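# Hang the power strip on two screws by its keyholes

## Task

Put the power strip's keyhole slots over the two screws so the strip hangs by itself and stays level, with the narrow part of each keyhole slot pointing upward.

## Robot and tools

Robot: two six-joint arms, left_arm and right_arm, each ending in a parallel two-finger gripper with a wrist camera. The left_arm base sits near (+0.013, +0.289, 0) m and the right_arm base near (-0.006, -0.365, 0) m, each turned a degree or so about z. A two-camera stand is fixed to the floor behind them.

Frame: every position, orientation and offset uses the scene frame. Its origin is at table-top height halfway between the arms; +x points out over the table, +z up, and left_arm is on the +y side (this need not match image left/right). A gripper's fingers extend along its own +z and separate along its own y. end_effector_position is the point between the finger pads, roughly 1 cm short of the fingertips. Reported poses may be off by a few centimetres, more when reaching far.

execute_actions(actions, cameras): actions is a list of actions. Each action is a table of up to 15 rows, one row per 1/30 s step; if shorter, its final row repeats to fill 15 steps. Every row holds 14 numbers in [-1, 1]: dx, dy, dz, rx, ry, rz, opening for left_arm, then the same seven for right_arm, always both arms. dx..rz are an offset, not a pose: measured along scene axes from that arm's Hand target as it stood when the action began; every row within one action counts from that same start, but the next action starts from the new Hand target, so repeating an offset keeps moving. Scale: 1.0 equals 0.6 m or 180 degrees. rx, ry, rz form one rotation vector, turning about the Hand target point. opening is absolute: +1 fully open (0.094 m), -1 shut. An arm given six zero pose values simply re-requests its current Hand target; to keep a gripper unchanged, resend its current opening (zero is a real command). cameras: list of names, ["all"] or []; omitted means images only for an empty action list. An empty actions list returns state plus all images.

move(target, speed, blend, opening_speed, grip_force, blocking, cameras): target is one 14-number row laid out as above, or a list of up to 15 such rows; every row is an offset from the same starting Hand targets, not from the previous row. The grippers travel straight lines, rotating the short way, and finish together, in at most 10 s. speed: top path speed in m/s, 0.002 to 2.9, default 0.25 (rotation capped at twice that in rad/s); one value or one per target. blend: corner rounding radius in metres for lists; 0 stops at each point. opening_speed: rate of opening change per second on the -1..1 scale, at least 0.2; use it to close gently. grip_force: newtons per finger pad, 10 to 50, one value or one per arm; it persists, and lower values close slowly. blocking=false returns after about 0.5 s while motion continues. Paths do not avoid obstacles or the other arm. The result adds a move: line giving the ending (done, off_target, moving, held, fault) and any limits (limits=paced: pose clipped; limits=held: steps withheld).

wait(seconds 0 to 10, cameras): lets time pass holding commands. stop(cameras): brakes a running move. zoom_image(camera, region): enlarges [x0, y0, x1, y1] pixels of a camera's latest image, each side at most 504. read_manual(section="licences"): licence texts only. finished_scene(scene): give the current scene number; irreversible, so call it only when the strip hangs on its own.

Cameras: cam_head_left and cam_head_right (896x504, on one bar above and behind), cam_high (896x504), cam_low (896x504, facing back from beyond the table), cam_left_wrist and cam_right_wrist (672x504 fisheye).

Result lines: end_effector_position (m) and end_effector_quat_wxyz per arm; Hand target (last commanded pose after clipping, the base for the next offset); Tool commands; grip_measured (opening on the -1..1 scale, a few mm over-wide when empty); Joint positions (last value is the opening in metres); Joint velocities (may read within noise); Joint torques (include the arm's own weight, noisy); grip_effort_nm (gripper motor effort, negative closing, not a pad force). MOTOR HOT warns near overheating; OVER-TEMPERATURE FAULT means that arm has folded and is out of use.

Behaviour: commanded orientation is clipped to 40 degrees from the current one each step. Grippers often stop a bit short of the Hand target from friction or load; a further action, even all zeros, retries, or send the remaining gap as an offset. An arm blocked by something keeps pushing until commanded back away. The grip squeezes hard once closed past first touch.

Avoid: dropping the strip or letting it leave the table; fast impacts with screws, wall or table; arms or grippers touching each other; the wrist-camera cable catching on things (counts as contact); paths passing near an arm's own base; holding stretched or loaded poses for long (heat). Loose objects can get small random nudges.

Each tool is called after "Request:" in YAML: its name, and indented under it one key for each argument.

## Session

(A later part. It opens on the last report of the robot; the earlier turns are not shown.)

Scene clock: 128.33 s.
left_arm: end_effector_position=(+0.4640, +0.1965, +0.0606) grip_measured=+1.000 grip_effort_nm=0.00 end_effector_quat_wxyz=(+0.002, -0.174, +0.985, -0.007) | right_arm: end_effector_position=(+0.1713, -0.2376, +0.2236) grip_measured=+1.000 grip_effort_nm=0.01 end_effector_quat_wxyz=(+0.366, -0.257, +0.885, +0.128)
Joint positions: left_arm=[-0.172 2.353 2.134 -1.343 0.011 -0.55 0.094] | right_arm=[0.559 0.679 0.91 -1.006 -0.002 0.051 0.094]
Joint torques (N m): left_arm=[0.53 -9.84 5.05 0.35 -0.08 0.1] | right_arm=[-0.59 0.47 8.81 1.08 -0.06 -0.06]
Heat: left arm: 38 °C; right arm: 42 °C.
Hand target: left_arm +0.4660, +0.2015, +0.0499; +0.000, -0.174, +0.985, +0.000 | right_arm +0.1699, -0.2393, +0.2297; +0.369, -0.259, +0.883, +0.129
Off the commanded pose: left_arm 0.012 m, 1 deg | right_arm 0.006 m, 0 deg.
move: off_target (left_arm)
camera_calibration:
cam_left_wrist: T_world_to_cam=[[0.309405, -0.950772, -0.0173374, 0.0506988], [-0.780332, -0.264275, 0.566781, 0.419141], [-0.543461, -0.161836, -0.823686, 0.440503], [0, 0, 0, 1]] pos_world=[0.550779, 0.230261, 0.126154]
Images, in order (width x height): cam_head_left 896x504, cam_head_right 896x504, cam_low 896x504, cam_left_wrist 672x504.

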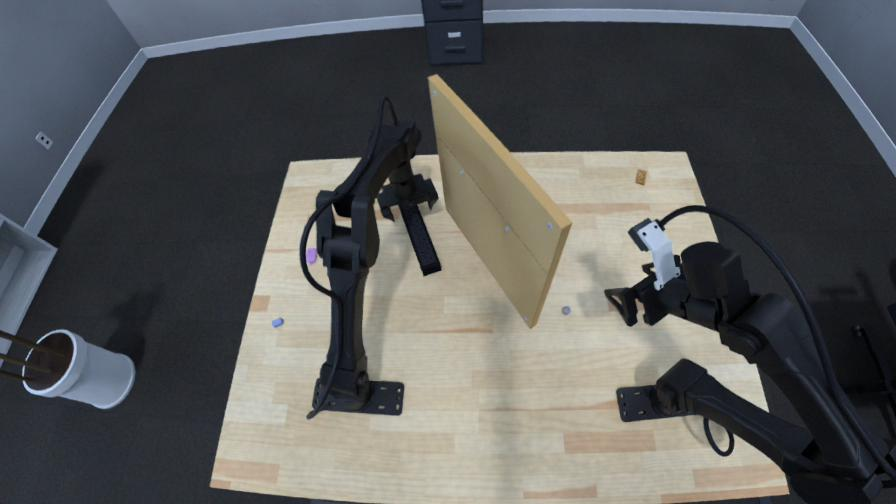

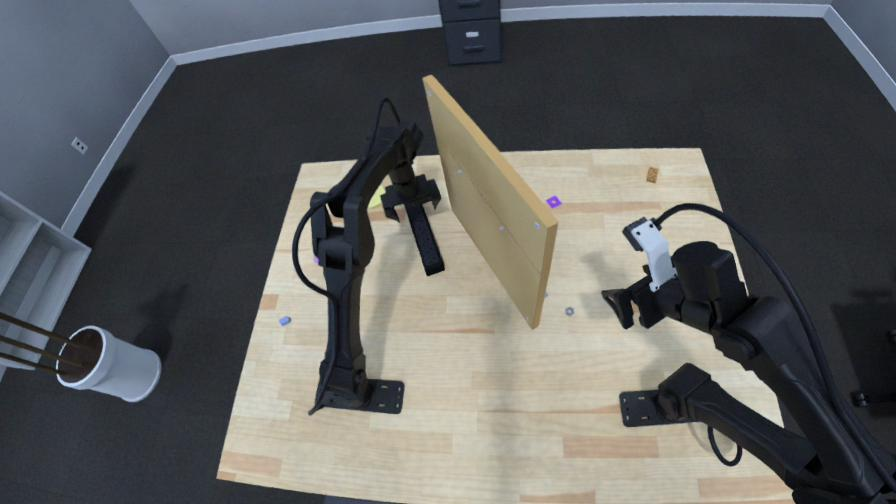

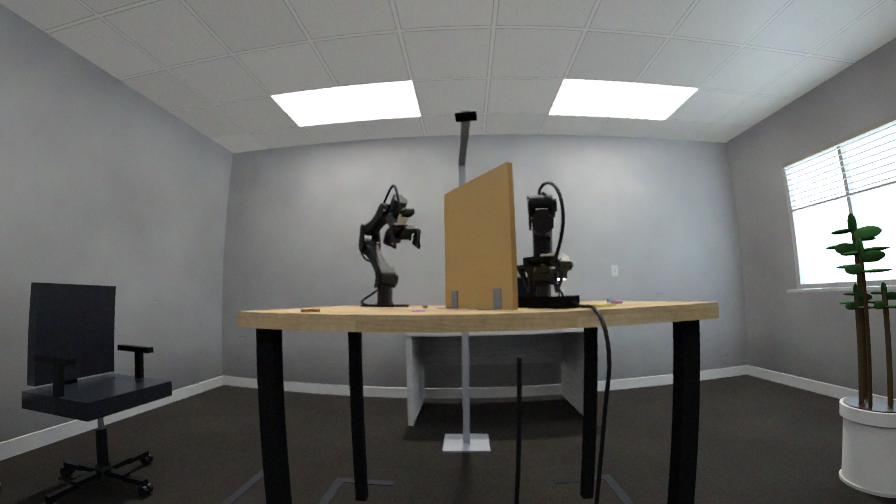

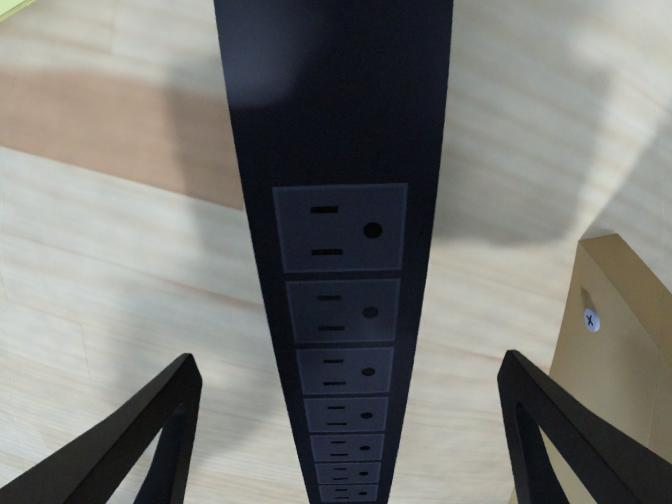

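Request:
move:
  target: [-0.0123, 0.0, -0.05, 0.0, 0.0, 0.0, 1, 0, 0, 0, 0, 0, 0, 1]
  speed: 0.1
  cameras: ["cam_head_right", "cam_left_wrist", "cam_low"]

Request:
zoom_image:
  camera: "cam_low"
  region: [490, 220, 610, 330]

Scene clock: 150.30 s.
left_arm: end_effector_position=(+0.4574, +0.1979, +0.0217) grip_measured=+1.000 grip_effort_nm=0.00 end_effector_quat_wxyz=(-0.006, -0.174, +0.985, -0.004) | right_arm: end_effector_position=(+0.1713, -0.2376, +0.2236) grip_measured=+1.000 grip_effort_nm=0.01 end_effector_quat_wxyz=(+0.366, -0.257, +0.885, +0.128)
Joint positions: left_arm=[-0.172 2.353 1.98 -1.206 0.011 -0.55 0.094] | right_arm=[0.559 0.679 0.91 -1.006 -0.002 0.051 0.094]
Joint torques (N m): left_arm=[0.34 -11.54 4.46 0.33 -0.09 0.06] | right_arm=[-0.59 0.47 8.8 1.08 -0.06 -0.07]
Heat: left arm: 39 °C; right arm: 42 °C.
Hand target: left_arm +0.4587, +0.2015, +0.0199; +0.000, -0.174, +0.985, +0.000 | right_arm +0.1699, -0.2393, +0.2297; +0.369, -0.259, +0.883, +0.129
Off the commanded pose: left_arm 0.004 m, 1 deg | right_arm 0.006 m, 0 deg.
move: done
camera_calibration:
cam_left_wrist: T_world_to_cam=[[0.308638, -0.950814, -0.0263668, 0.0538432], [-0.770107, -0.266058, 0.579784, 0.431711], [-0.558281, -0.158638, -0.814344, 0.411081], [0, 0, 0, 1]] pos_world=[0.545344, 0.231268, 0.0858814]
Images, in order (width x height): cam_head_right 896x504, cam_low 896x504, cam_left_wrist 672x504.

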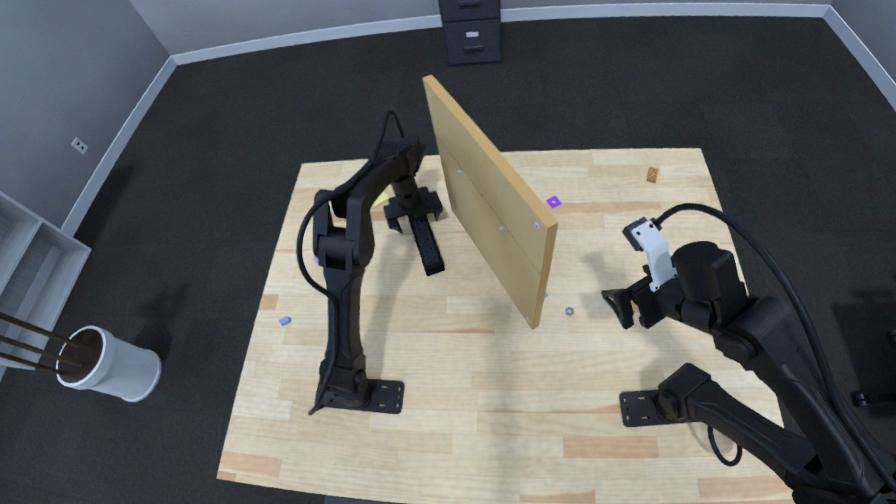

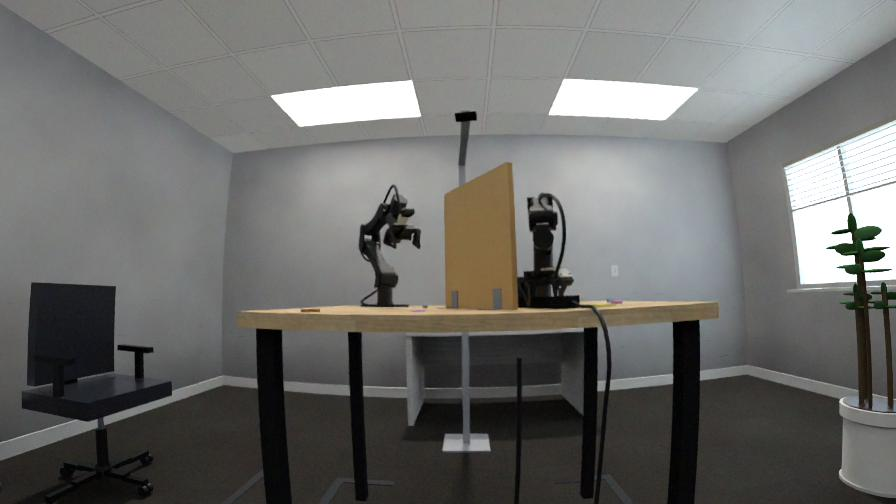

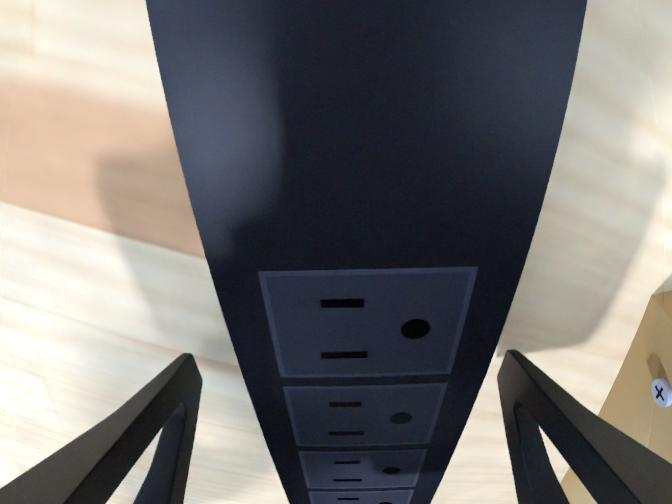

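Scaled by 4.200 from the camera's 896x504 image, which has a finer 1280x720 frame.

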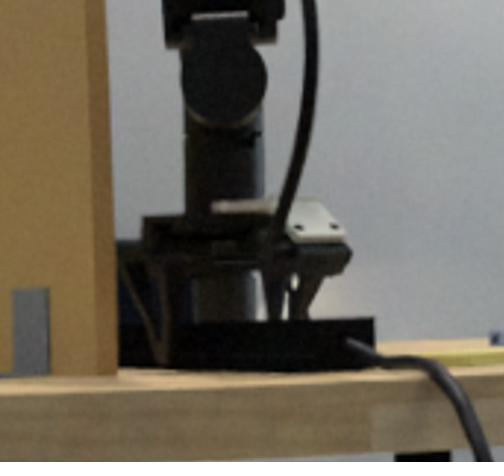

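Request:
move:
  target: [0,0,0,0,0,0,-0.3, 0, 0, 0, 0, 0, 0, 1]
  opening_speed: 0.6
  cameras: ["cam_left_wrist", "cam_low"]

Scene clock: 160.17 s.
left_arm: end_effector_position=(+0.4592, +0.1975, +0.0217) grip_measured=-0.021 grip_effort_nm=-1.02 end_effector_quat_wxyz=(-0.003, -0.174, +0.985, -0.005) | right_arm: end_effector_position=(+0.1713, -0.2376, +0.2236) grip_measured=+1.000 grip_effort_nm=0.01 end_effector_quat_wxyz=(+0.366, -0.257, +0.885, +0.128)
Joint positions: left_arm=[-0.172 2.353 1.98 -1.199 0.011 -0.55 0.046] | right_arm=[0.559 0.679 0.91 -1.006 -0.002 0.051 0.094]
Joint torques (N m): left_arm=[0.38 -11.37 4.51 0.29 -0.08 0.06] | right_arm=[-0.59 0.47 8.8 1.08 -0.06 -0.07]
Heat: left arm: 40 °C; right arm: 42 °C.
Hand target: left_arm +0.4587, +0.2014, +0.0199; +0.000, -0.174, +0.985, +0.000 | right_arm +0.1699, -0.2393, +0.2297; +0.369, -0.259, +0.883, +0.129
Off the commanded pose: left_arm 0.004 m, 1 deg | right_arm 0.006 m, 0 deg.
move: done
camera_calibration:
cam_left_wrist: T_world_to_cam=[[0.308916, -0.95082, -0.0226135, 0.052659], [-0.774393, -0.265257, 0.574417, 0.435001], [-0.552165, -0.159935, -0.818251, 0.409595], [0, 0, 0, 1]] pos_world=[0.546759, 0.230965, 0.0864701]
Images, in order (width x height): cam_low 896x504, cam_left_wrist 672x504.

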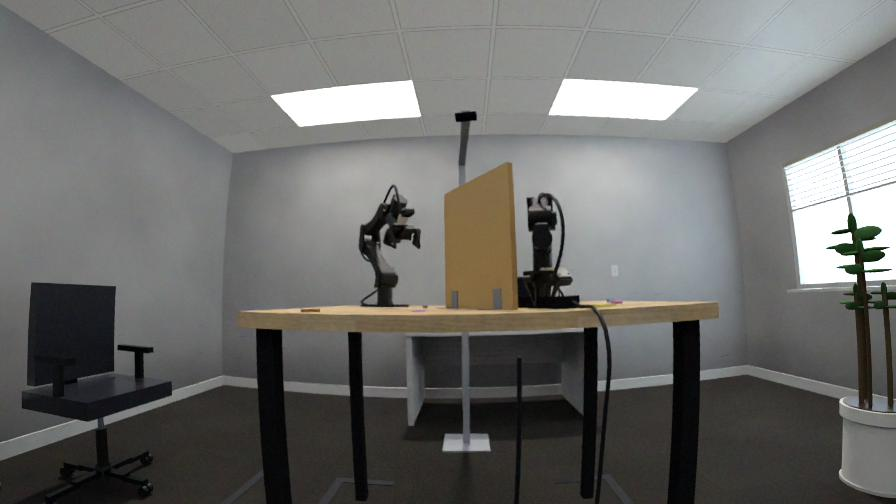

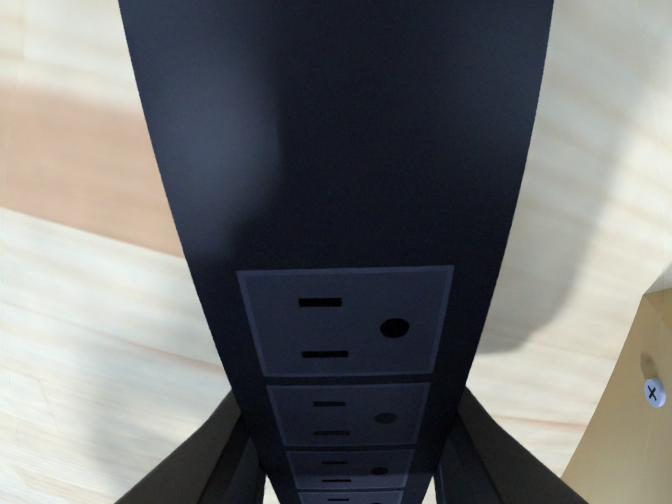

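Request:
move:
  target:
    - [0,0,0.3,0,0,0,-0.3, 0, 0, 0, 0, 0, 0, 1]
    - [-0.348,-0.136,0.8,-0.6047,-0.2819,0.0335,-0.3,0,0,0,0,0,0,1]
  blend: [0.05, 0]
  speed: 0.3
  cameras: ["all"]

Request:
zoom_image:
  camera: "cam_high"
  region: [300, 80, 600, 290]

Scene clock: 188.97 s.
left_arm: end_effector_position=(+0.2700, +0.1164, +0.4690) grip_measured=-0.022 grip_effort_nm=-1.02 end_effector_quat_wxyz=(-0.182, +0.195, -0.515, +0.814) | right_arm: end_effector_position=(+0.1713, -0.2376, +0.2236) grip_measured=+1.000 grip_effort_nm=0.01 end_effector_quat_wxyz=(+0.366, -0.257, +0.885, +0.128)
Joint positions: left_arm=[-0.179 0.915 0.81 0.647 0.706 -2.084 0.046] | right_arm=[0.559 0.679 0.91 -1.006 -0.002 0.051 0.094]
Joint torques (N m): left_arm=[-0.59 -2.25 7.16 2.83 -0.29 0.2] | right_arm=[-0.59 0.47 8.81 1.09 -0.06 -0.07]
Heat: left arm: 41 °C; right arm: 42 °C.
Hand target: left_arm +0.2499, +0.1197, +0.4999; -0.224, +0.129, -0.483, +0.837 | right_arm +0.1699, -0.2393, +0.2297; +0.369, -0.259, +0.883, +0.129
Off the commanded pose: left_arm 0.037 m, 10 deg | right_arm 0.006 m, 0 deg.
move: off_target (left_arm)
camera_calibration:
cam_left_wrist: T_world_to_cam=[[-0.110858, 0.359468, 0.926549, -0.440168], [-0.991558, 0.0230884, -0.127594, 0.364387], [-0.0672584, -0.932872, 0.353874, 0.0673571], [0, 0, 0, 1]] pos_world=[0.317045, 0.212649, 0.430495]
cam_right_wrist: T_world_to_cam=[[0.557859, -0.825095, -0.0895082, -0.267402], [-0.822429, -0.535115, -0.193036, 0.0984539], [0.111376, 0.181301, -0.9771, 0.348186], [0, 0, 0, 1]] pos_world=[0.191364, -0.231074, 0.335284]

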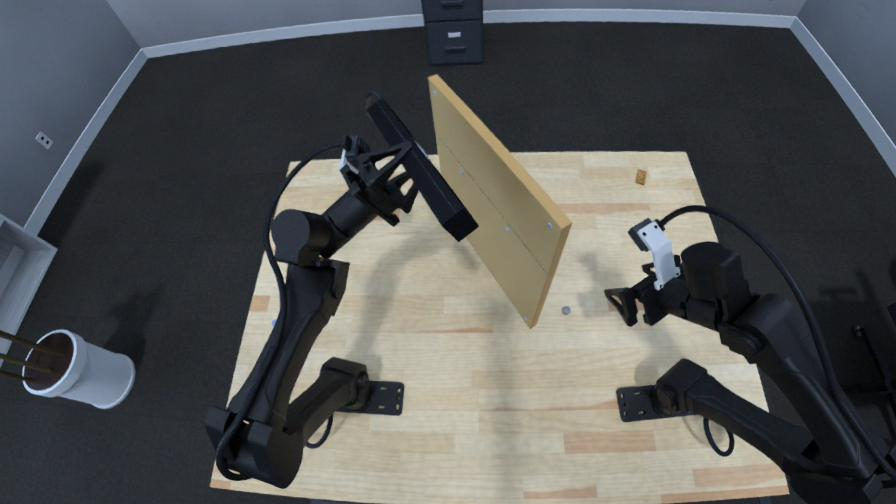

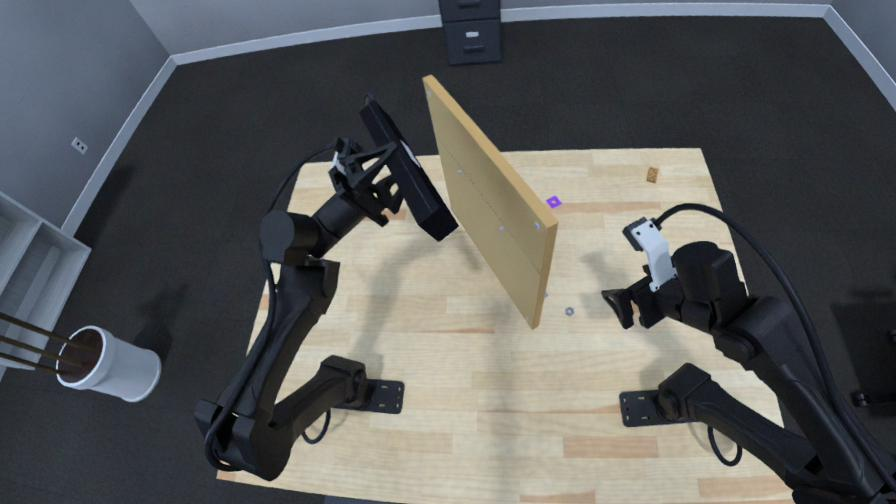

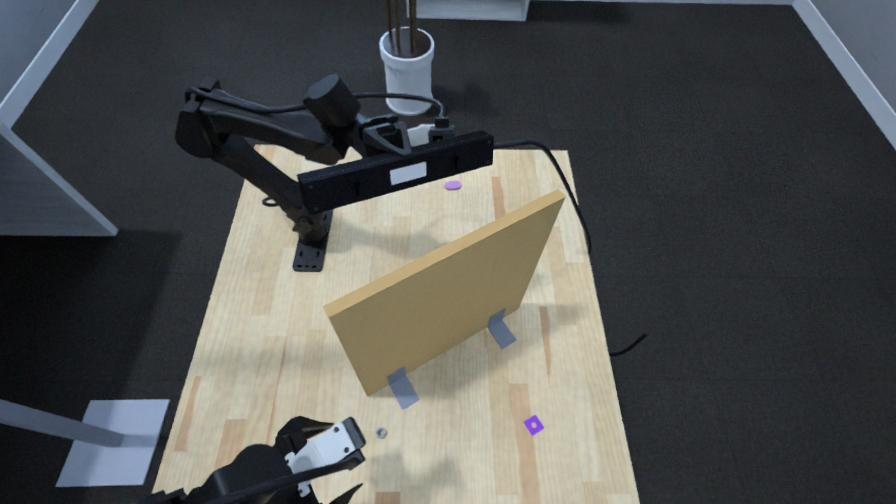

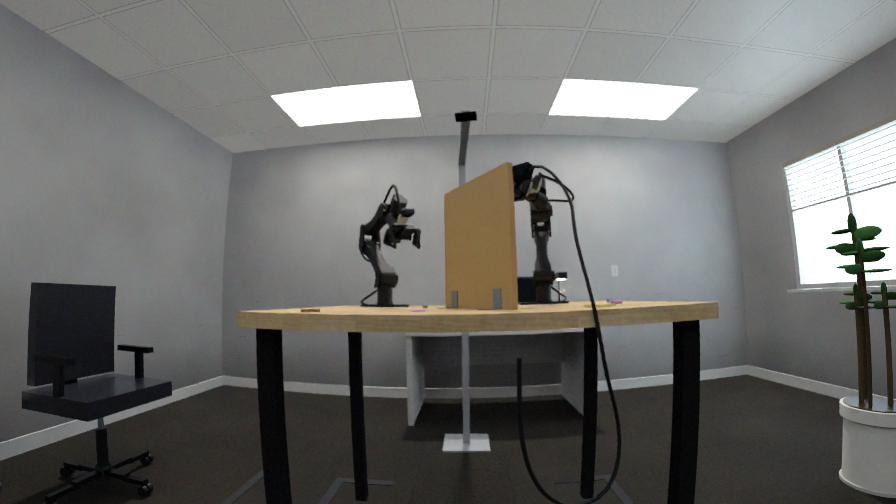

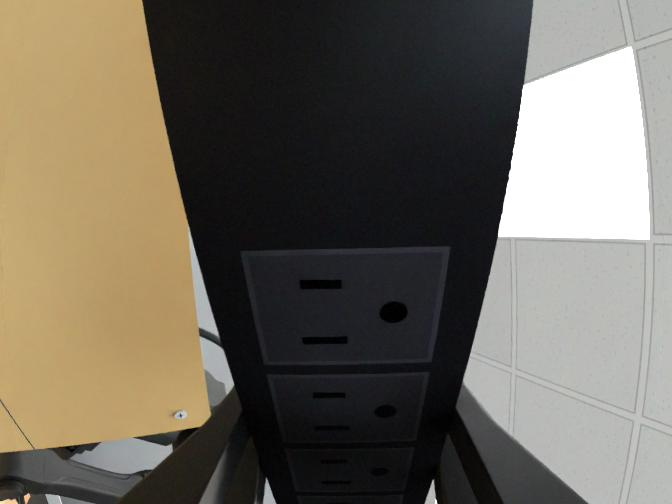

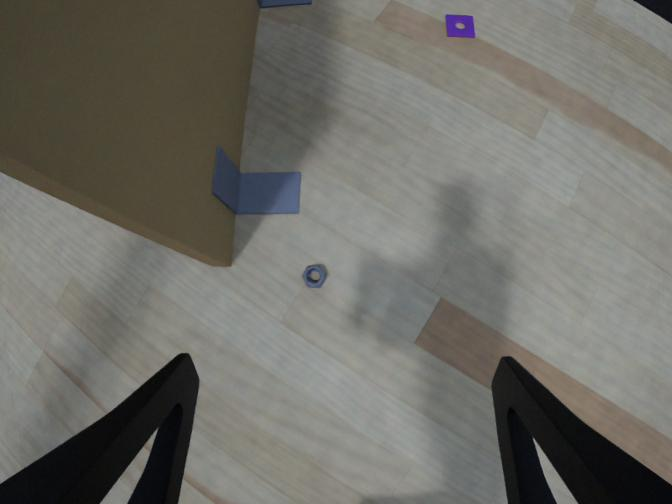

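Scaled by 1.680 from the camera's 896x504 image, which has a finer 1280x720 frame.

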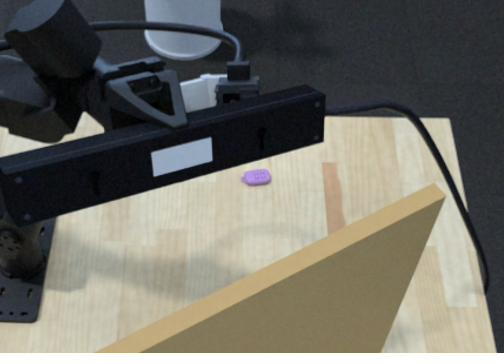

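Request:
zoom_image:
  camera: "cam_high"
  region: [298, 130, 408, 215]

Request:
zoom_image:
  camera: "cam_high"
  region: [395, 115, 505, 200]

Scaled by 4.582 from the camera's 896x504 image, which has a finer 1280x720 frame.

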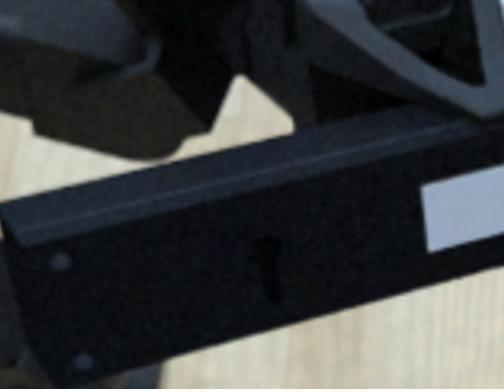

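Scaled by 4.582 from the camera's 896x504 image, which has a finer 1280x720 frame.

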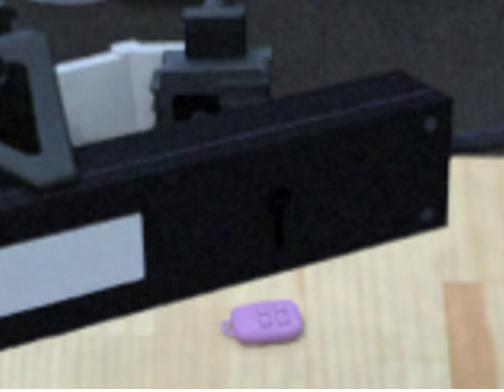

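Request:
move:
  target: [0.1835,0.1338,-0.4167,0.487,0.4616,0.0906,-0.3,0,0,0,0,0,0,1]
  speed: 0.3
  cameras: ["cam_head_left","cam_head_right","cam_left_wrist","cam_low","cam_high"]

Scene clock: 265.10 s.
left_arm: end_effector_position=(+0.3559, +0.1948, +0.2411) grip_measured=-0.022 grip_effort_nm=-1.02 end_effector_quat_wxyz=(+0.060, -0.467, +0.878, -0.087) | right_arm: end_effector_position=(+0.1713, -0.2376, +0.2236) grip_measured=+1.000 grip_effort_nm=0.01 end_effector_quat_wxyz=(+0.366, -0.257, +0.885, +0.128)
Joint positions: left_arm=[-0.218 1.789 1.999 -1.574 0.048 -1.229 0.046] | right_arm=[0.559 0.679 0.91 -1.006 -0.002 0.051 0.094]
Joint torques (N m): left_arm=[-0.31 -7.04 8.54 0.51 -0.34 -0.19] | right_arm=[-0.59 0.49 8.81 1.08 -0.06 -0.06]
Heat: left arm: 45 °C; right arm: 41 °C.
Hand target: left_arm +0.3601, +0.2000, +0.2500; +0.000, -0.477, +0.879, +0.000 | right_arm +0.1699, -0.2393, +0.2297; +0.369, -0.259, +0.883, +0.129
Off the commanded pose: left_arm 0.011 m, 12 deg | right_arm 0.006 m, 0 deg.
joint sent to its limit (left arm) — joint 4 (wrist pitch), lower limit. The joint targets are off in orientation, not in position.
move: off_target (left_arm)
camera_calibration:
cam_left_wrist: T_world_to_cam=[[0.794619, -0.58063, 0.177339, -0.206115], [-0.573494, -0.622038, 0.533078, 0.236236], [-0.199209, -0.525298, -0.827271, 0.479313], [0, 0, 0, 1]] pos_world=[0.394746, 0.279053, 0.307142]
Images, in order (width x height): cam_head_left 896x504, cam_head_right 896x504, cam_high 896x504, cam_low 896x504, cam_left_wrist 672x504.

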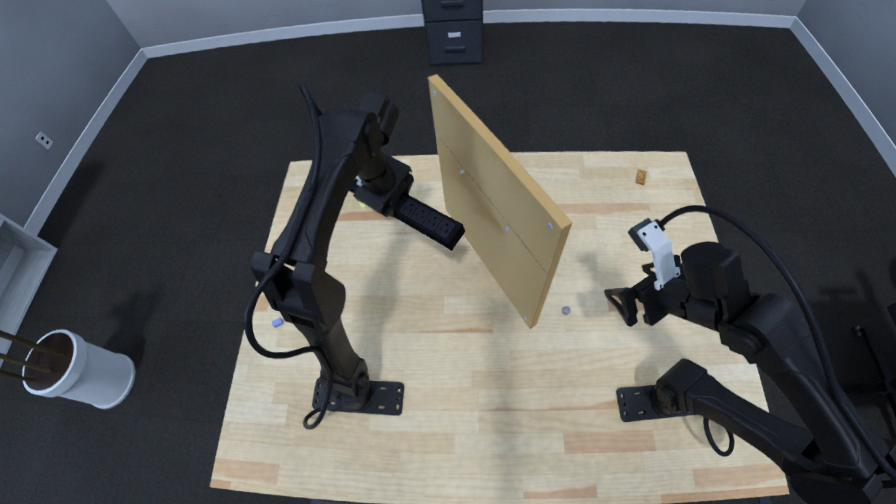

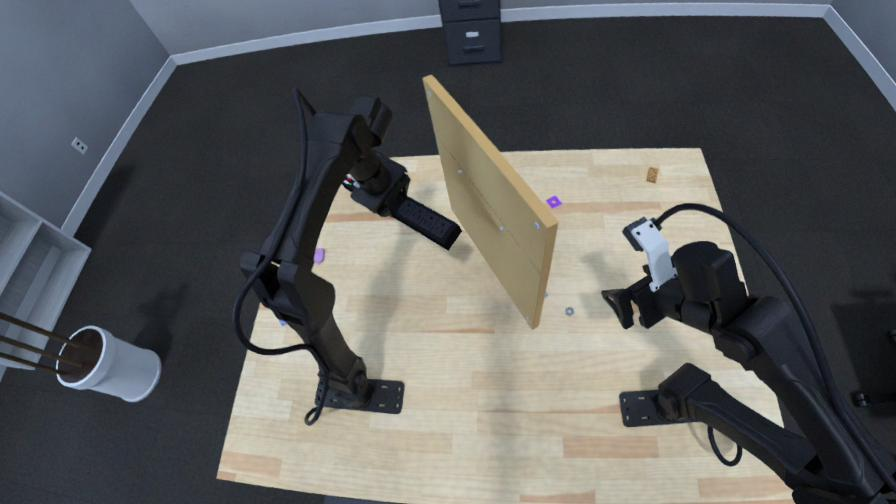

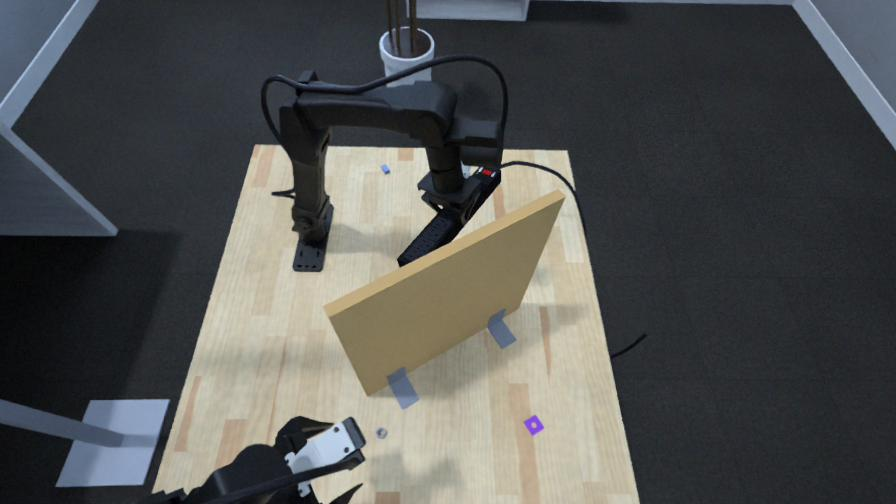

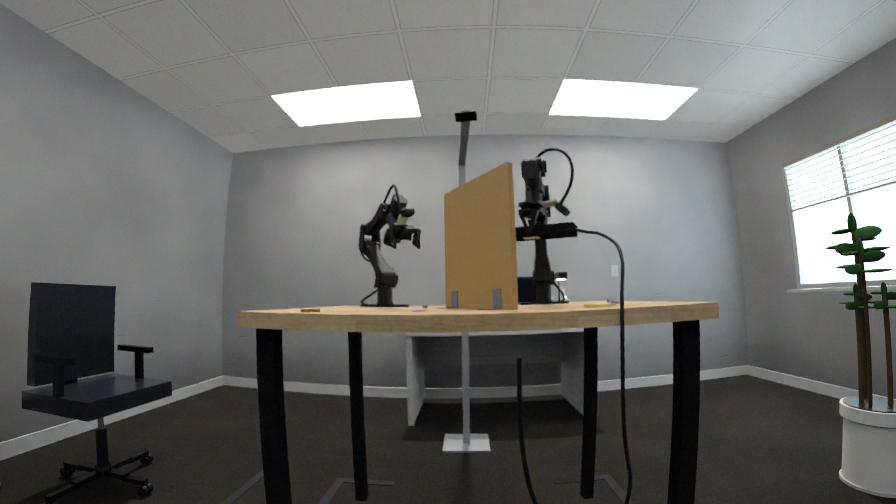

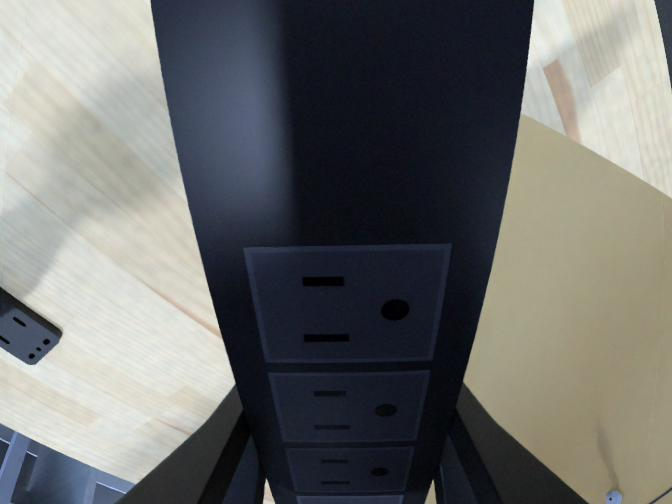

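Request:
move:
  target: [0,0,-0.3333,0,0,0,-0.3,0,0,0,0,0,0,1]
  speed: 0.2
  cameras: ["cam_left_wrist","cam_low"]

Request:
zoom_image:
  camera: "cam_low"
  region: [490, 220, 640, 330]

Scene clock: 273.13 s.
left_arm: end_effector_position=(+0.3648, +0.1979, +0.0528) grip_measured=-0.022 grip_effort_nm=-1.02 end_effector_quat_wxyz=(+0.002, -0.471, +0.882, -0.012) | right_arm: end_effector_position=(+0.1713, -0.2376, +0.2236) grip_measured=+1.000 grip_effort_nm=0.01 end_effector_quat_wxyz=(+0.366, -0.257, +0.885, +0.128)
Joint positions: left_arm=[-0.22 1.936 1.448 -1.064 0.014 -1.229 0.046] | right_arm=[0.559 0.679 0.91 -1.006 -0.002 0.051 0.094]
Joint torques (N m): left_arm=[-0.16 -8.08 4.97 0.1 -0.13 -0.18] | right_arm=[-0.59 0.47 8.8 1.08 -0.07 -0.07]
Heat: left arm: 42 °C; right arm: 41 °C.
Hand target: left_arm +0.3601, +0.2000, +0.0500; +0.000, -0.477, +0.879, +0.000 | right_arm +0.1699, -0.2393, +0.2297; +0.369, -0.259, +0.883, +0.129
Off the commanded pose: left_arm 0.006 m, 2 deg | right_arm 0.006 m, 0 deg.
move: done
camera_calibration:
cam_left_wrist: T_world_to_cam=[[0.810203, -0.58608, -0.00896348, -0.172761], [-0.475697, -0.666389, 0.574141, 0.314638], [-0.342466, -0.460907, -0.818708, 0.366003], [0, 0, 0, 1]] pos_world=[0.414988, 0.277113, 0.117454]
Images, in order (width x height): cam_low 896x504, cam_left_wrist 672x504.

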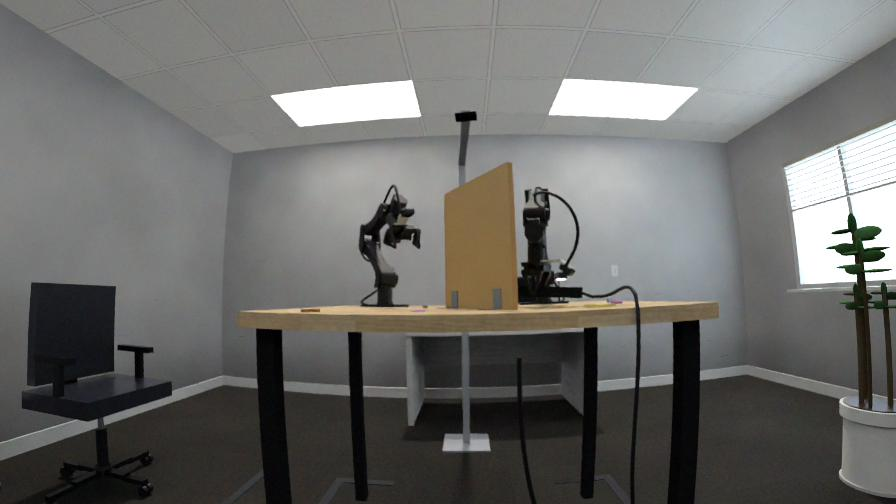

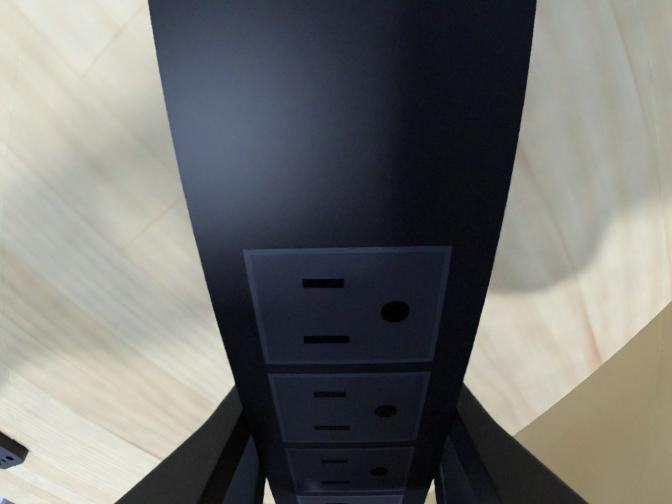

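Scaled by 3.360 from the camera's 896x504 image, which has a finer 1280x720 frame.

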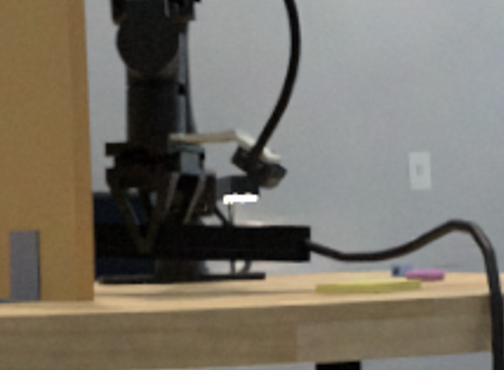

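Request:
move:
  target: [0,0,-0.045,0,0,0,-0.3,0,0,0,0,0,0,1]
  speed: 0.06
  cameras: ["cam_left_wrist","cam_low"]

Request:
zoom_image:
  camera: "cam_low"
  region: [490, 220, 640, 330]

Scene clock: 280.10 s.
left_arm: end_effector_position=(+0.3676, +0.1977, +0.0303) grip_measured=-0.022 grip_effort_nm=-1.03 end_effector_quat_wxyz=(+0.008, -0.471, +0.882, -0.016) | right_arm: end_effector_position=(+0.1713, -0.2376, +0.2236) grip_measured=+1.000 grip_effort_nm=0.01 end_effector_quat_wxyz=(+0.366, -0.257, +0.885, +0.128)
Joint positions: left_arm=[-0.22 1.958 1.385 -0.965 0.012 -1.229 0.046] | right_arm=[0.559 0.679 0.91 -1.006 -0.002 0.051 0.094]
Joint torques (N m): left_arm=[-0.49 -7.65 4.45 0.11 -0.1 -0.16] | right_arm=[-0.59 0.47 8.8 1.09 -0.07 -0.06]
Heat: left arm: 40 °C; right arm: 41 °C.
Hand target: left_arm +0.3601, +0.1999, +0.0230; +0.000, -0.477, +0.879, +0.000 | right_arm +0.1699, -0.2393, +0.2297; +0.369, -0.259, +0.883, +0.129
Off the commanded pose: left_arm 0.011 m, 2 deg | right_arm 0.006 m, 0 deg.
move: off_target (left_arm)
camera_calibration:
cam_left_wrist: T_world_to_cam=[[0.810288, -0.586021, 0.00362268, -0.175812], [-0.483975, -0.665679, 0.568014, 0.331741], [-0.330457, -0.462008, -0.823011, 0.344381], [0, 0, 0, 1]] pos_world=[0.416816, 0.27691, 0.0956326]
Images, in order (width x height): cam_low 896x504, cam_left_wrist 672x504.

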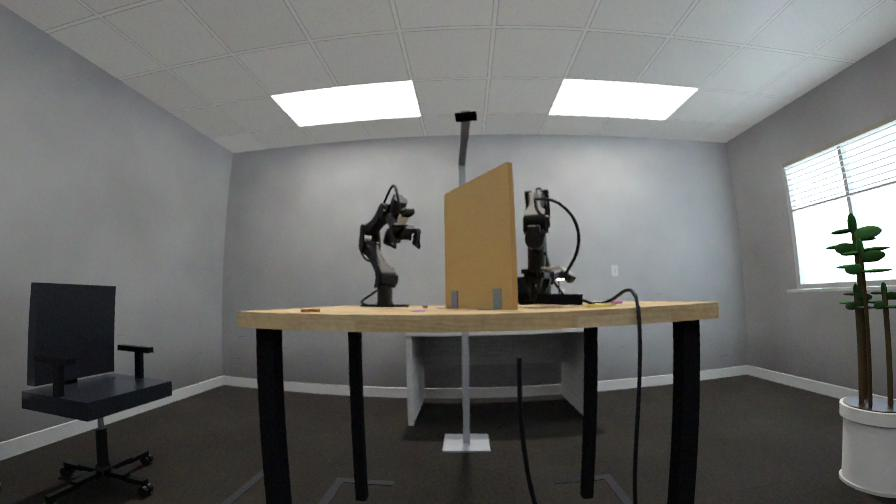

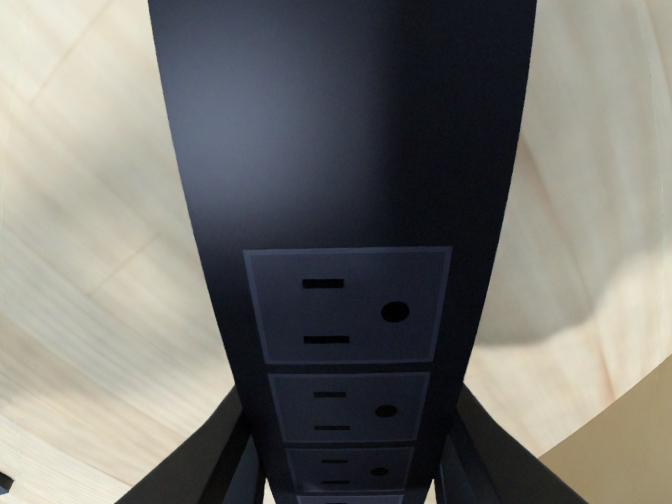

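Scaled by 3.360 from the camera's 896x504 image, which has a finer 1280x720 frame.

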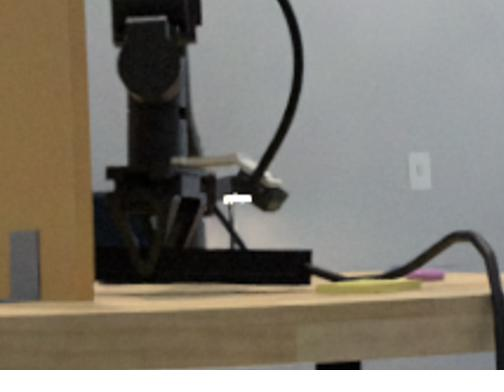

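Request:
move:
  target: [0.0,0,-0.012,0,0,0,-0.3,0,0,0,0,0,0,1]
  speed: 0.06
  cameras: ["cam_left_wrist","cam_low"]

Request:
zoom_image:
  camera: "cam_low"
  region: [490, 220, 640, 330]

Scene clock: 288.77 s.
left_arm: end_effector_position=(+0.3691, +0.1983, +0.0261) grip_measured=-0.022 grip_effort_nm=-1.02 end_effector_quat_wxyz=(+0.013, -0.471, +0.882, -0.016) | right_arm: end_effector_position=(+0.1713, -0.2376, +0.2236) grip_measured=+1.000 grip_effort_nm=0.01 end_effector_quat_wxyz=(+0.366, -0.257, +0.885, +0.128)
Joint positions: left_arm=[-0.22 1.961 1.372 -0.94 0.006 -1.229 0.046] | right_arm=[0.559 0.679 0.91 -1.006 -0.002 0.051 0.094]
Joint torques (N m): left_arm=[-0.24 -7.08 4.15 0.13 -0.04 -0.15] | right_arm=[-0.59 0.47 8.83 1.08 -0.06 -0.07]
Heat: left arm: 38 °C; right arm: 41 °C.
Hand target: left_arm +0.3599, +0.2000, +0.0157; +0.000, -0.477, +0.879, +0.000 | right_arm +0.1699, -0.2393, +0.2297; +0.369, -0.259, +0.883, +0.129
Off the commanded pose: left_arm 0.014 m, 3 deg | right_arm 0.006 m, 0 deg.
move: off_target (left_arm)
camera_calibration:
cam_left_wrist: T_world_to_cam=[[0.810374, -0.585851, 0.00857074, -0.176844], [-0.488762, -0.667865, 0.561309, 0.337675], [-0.323119, -0.459059, -0.827562, 0.338517], [0, 0, 0, 1]] pos_world=[0.417733, 0.277317, 0.092119]
Images, in order (width x height): cam_low 896x504, cam_left_wrist 672x504.

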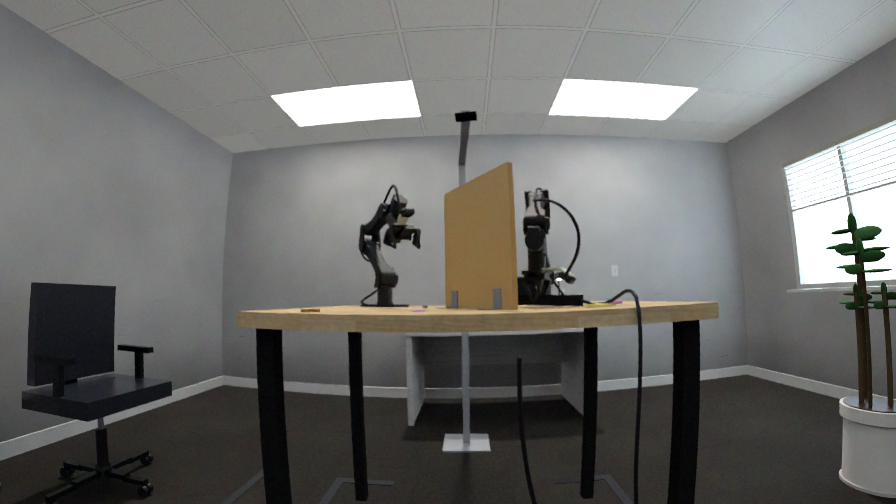

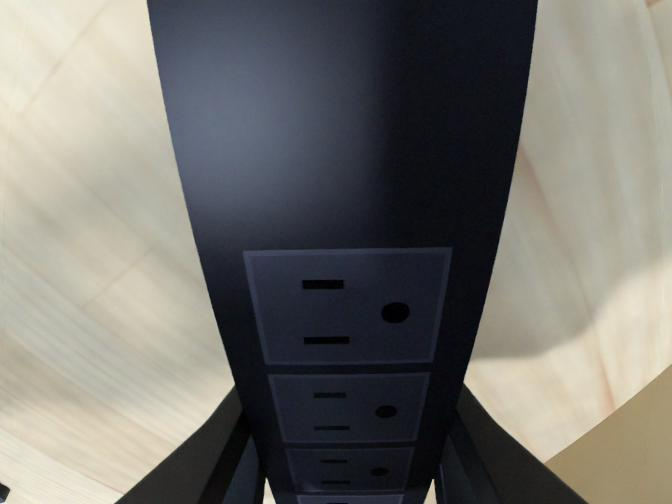

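Scaled by 3.360 from the camera's 896x504 image, which has a finer 1280x720 frame.

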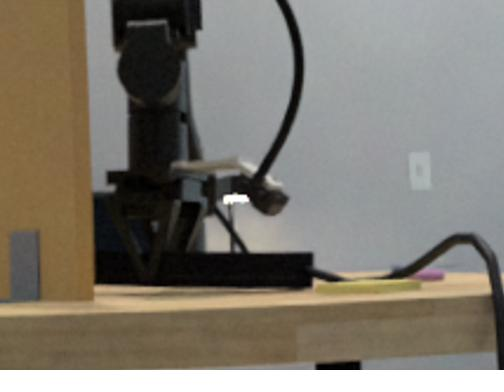

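Request:
move:
  target: [0,0,0.005,0,0,0,0.6,0,0,0,0,0,0,1]
  opening_speed: 0.6
  speed: 0.05

Request:
move:
  target: [0,0,0.2667,0,0,0,1,0,0,0,0,0,0,1]
  cameras: ["cam_head_left","cam_head_right","cam_left_wrist"]

Scene clock: 294.90 s.
left_arm: end_effector_position=(+0.3684, +0.1981, +0.0260) grip_measured=+0.598 grip_effort_nm=0.13 end_effector_quat_wxyz=(+0.011, -0.475, +0.880, -0.016) | right_arm: end_effector_position=(+0.1713, -0.2376, +0.2236) grip_measured=+1.000 grip_effort_nm=0.01 end_effector_quat_wxyz=(+0.366, -0.257, +0.885, +0.128)
Joint positions: left_arm=[-0.22 1.961 1.372 -0.943 0.009 -1.239 0.075] | right_arm=[0.559 0.679 0.91 -1.006 -0.002 0.051 0.094]
Joint torques (N m): left_arm=[-0.2 -7.31 4.81 0.06 -0.04 -0.04] | right_arm=[-0.58 0.47 8.81 1.09 -0.06 -0.07]
Heat: left arm: 38 °C; right arm: 41 °C.
Hand target: left_arm +0.3600, +0.2000, +0.0187; +0.000, -0.477, +0.879, +0.000 | right_arm +0.1699, -0.2393, +0.2297; +0.369, -0.259, +0.883, +0.129
Off the commanded pose: left_arm 0.011 m, 2 deg | right_arm 0.006 m, 0 deg.
move: off_target (left_arm)

Scene clock: 296.47 s.
left_arm: end_effector_position=(+0.3606, +0.2001, +0.1794) grip_measured=+0.998 grip_effort_nm=0.13 end_effector_quat_wxyz=(+0.005, -0.475, +0.880, -0.010) | right_arm: end_effector_position=(+0.1713, -0.2376, +0.2236) grip_measured=+1.000 grip_effort_nm=0.01 end_effector_quat_wxyz=(+0.366, -0.257, +0.885, +0.128)
Joint positions: left_arm=[-0.22 1.917 1.929 -1.563 0.009 -1.239 0.094] | right_arm=[0.559 0.679 0.91 -1.006 -0.002 0.051 0.094]
Joint torques (N m): left_arm=[-0.38 -7.1 6.94 0.05 -0.06 -0.05] | right_arm=[-0.58 0.47 8.81 1.09 -0.07 -0.07]
Heat: left arm: 37 °C; right arm: 41 °C.
Hand target: left_arm +0.3600, +0.2000, +0.1788; +0.000, -0.477, +0.879, +0.000 | right_arm +0.1699, -0.2393, +0.2297; +0.369, -0.259, +0.883, +0.129
Off the commanded pose: left_arm 0.001 m, 1 deg | right_arm 0.006 m, 0 deg.
joint sent to its limit (left arm) — joint 4 (wrist pitch), lower limit. The joint targets still meet the commanded pose.
move: done
camera_calibration:
cam_left_wrist: T_world_to_cam=[[0.816099, -0.57783, -0.00973354, -0.170603], [-0.470477, -0.674071, 0.569455, 0.24188], [-0.33561, -0.460152, -0.821965, 0.467112], [0, 0, 0, 1]] pos_world=[0.409795, 0.279407, 0.244549]
Images, in order (width x height): cam_head_left 896x504, cam_head_right 896x504, cam_left_wrist 672x504.

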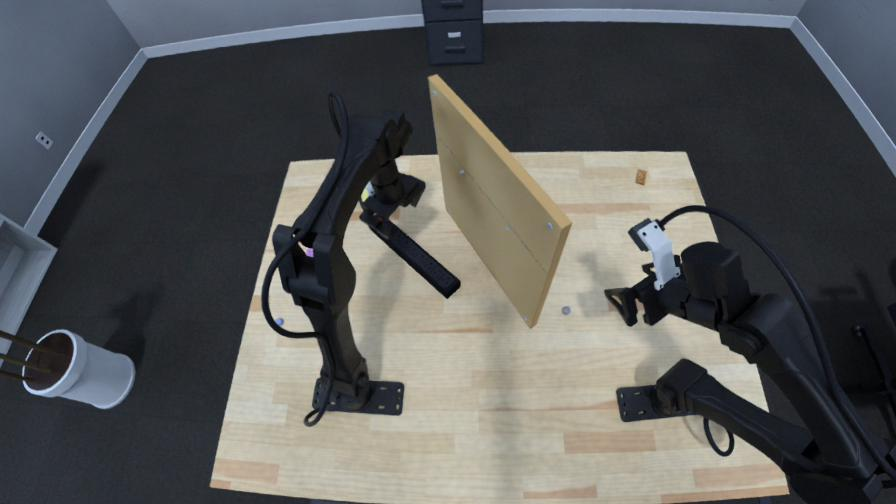

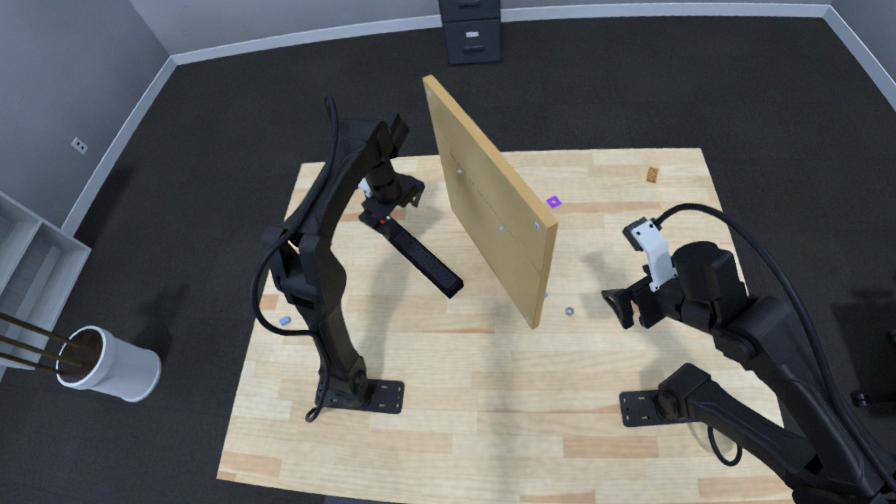

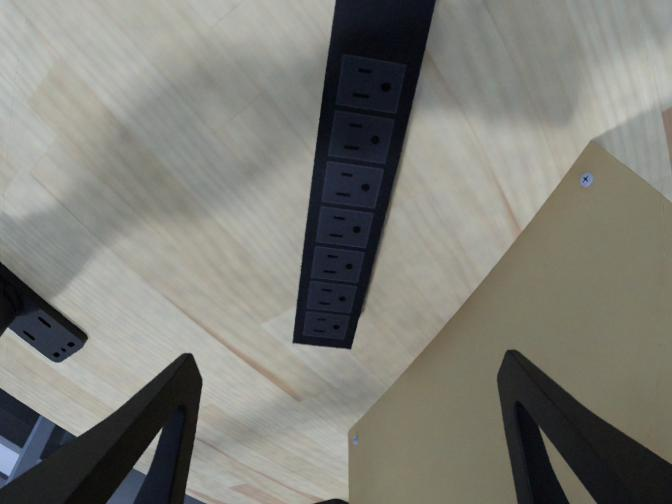

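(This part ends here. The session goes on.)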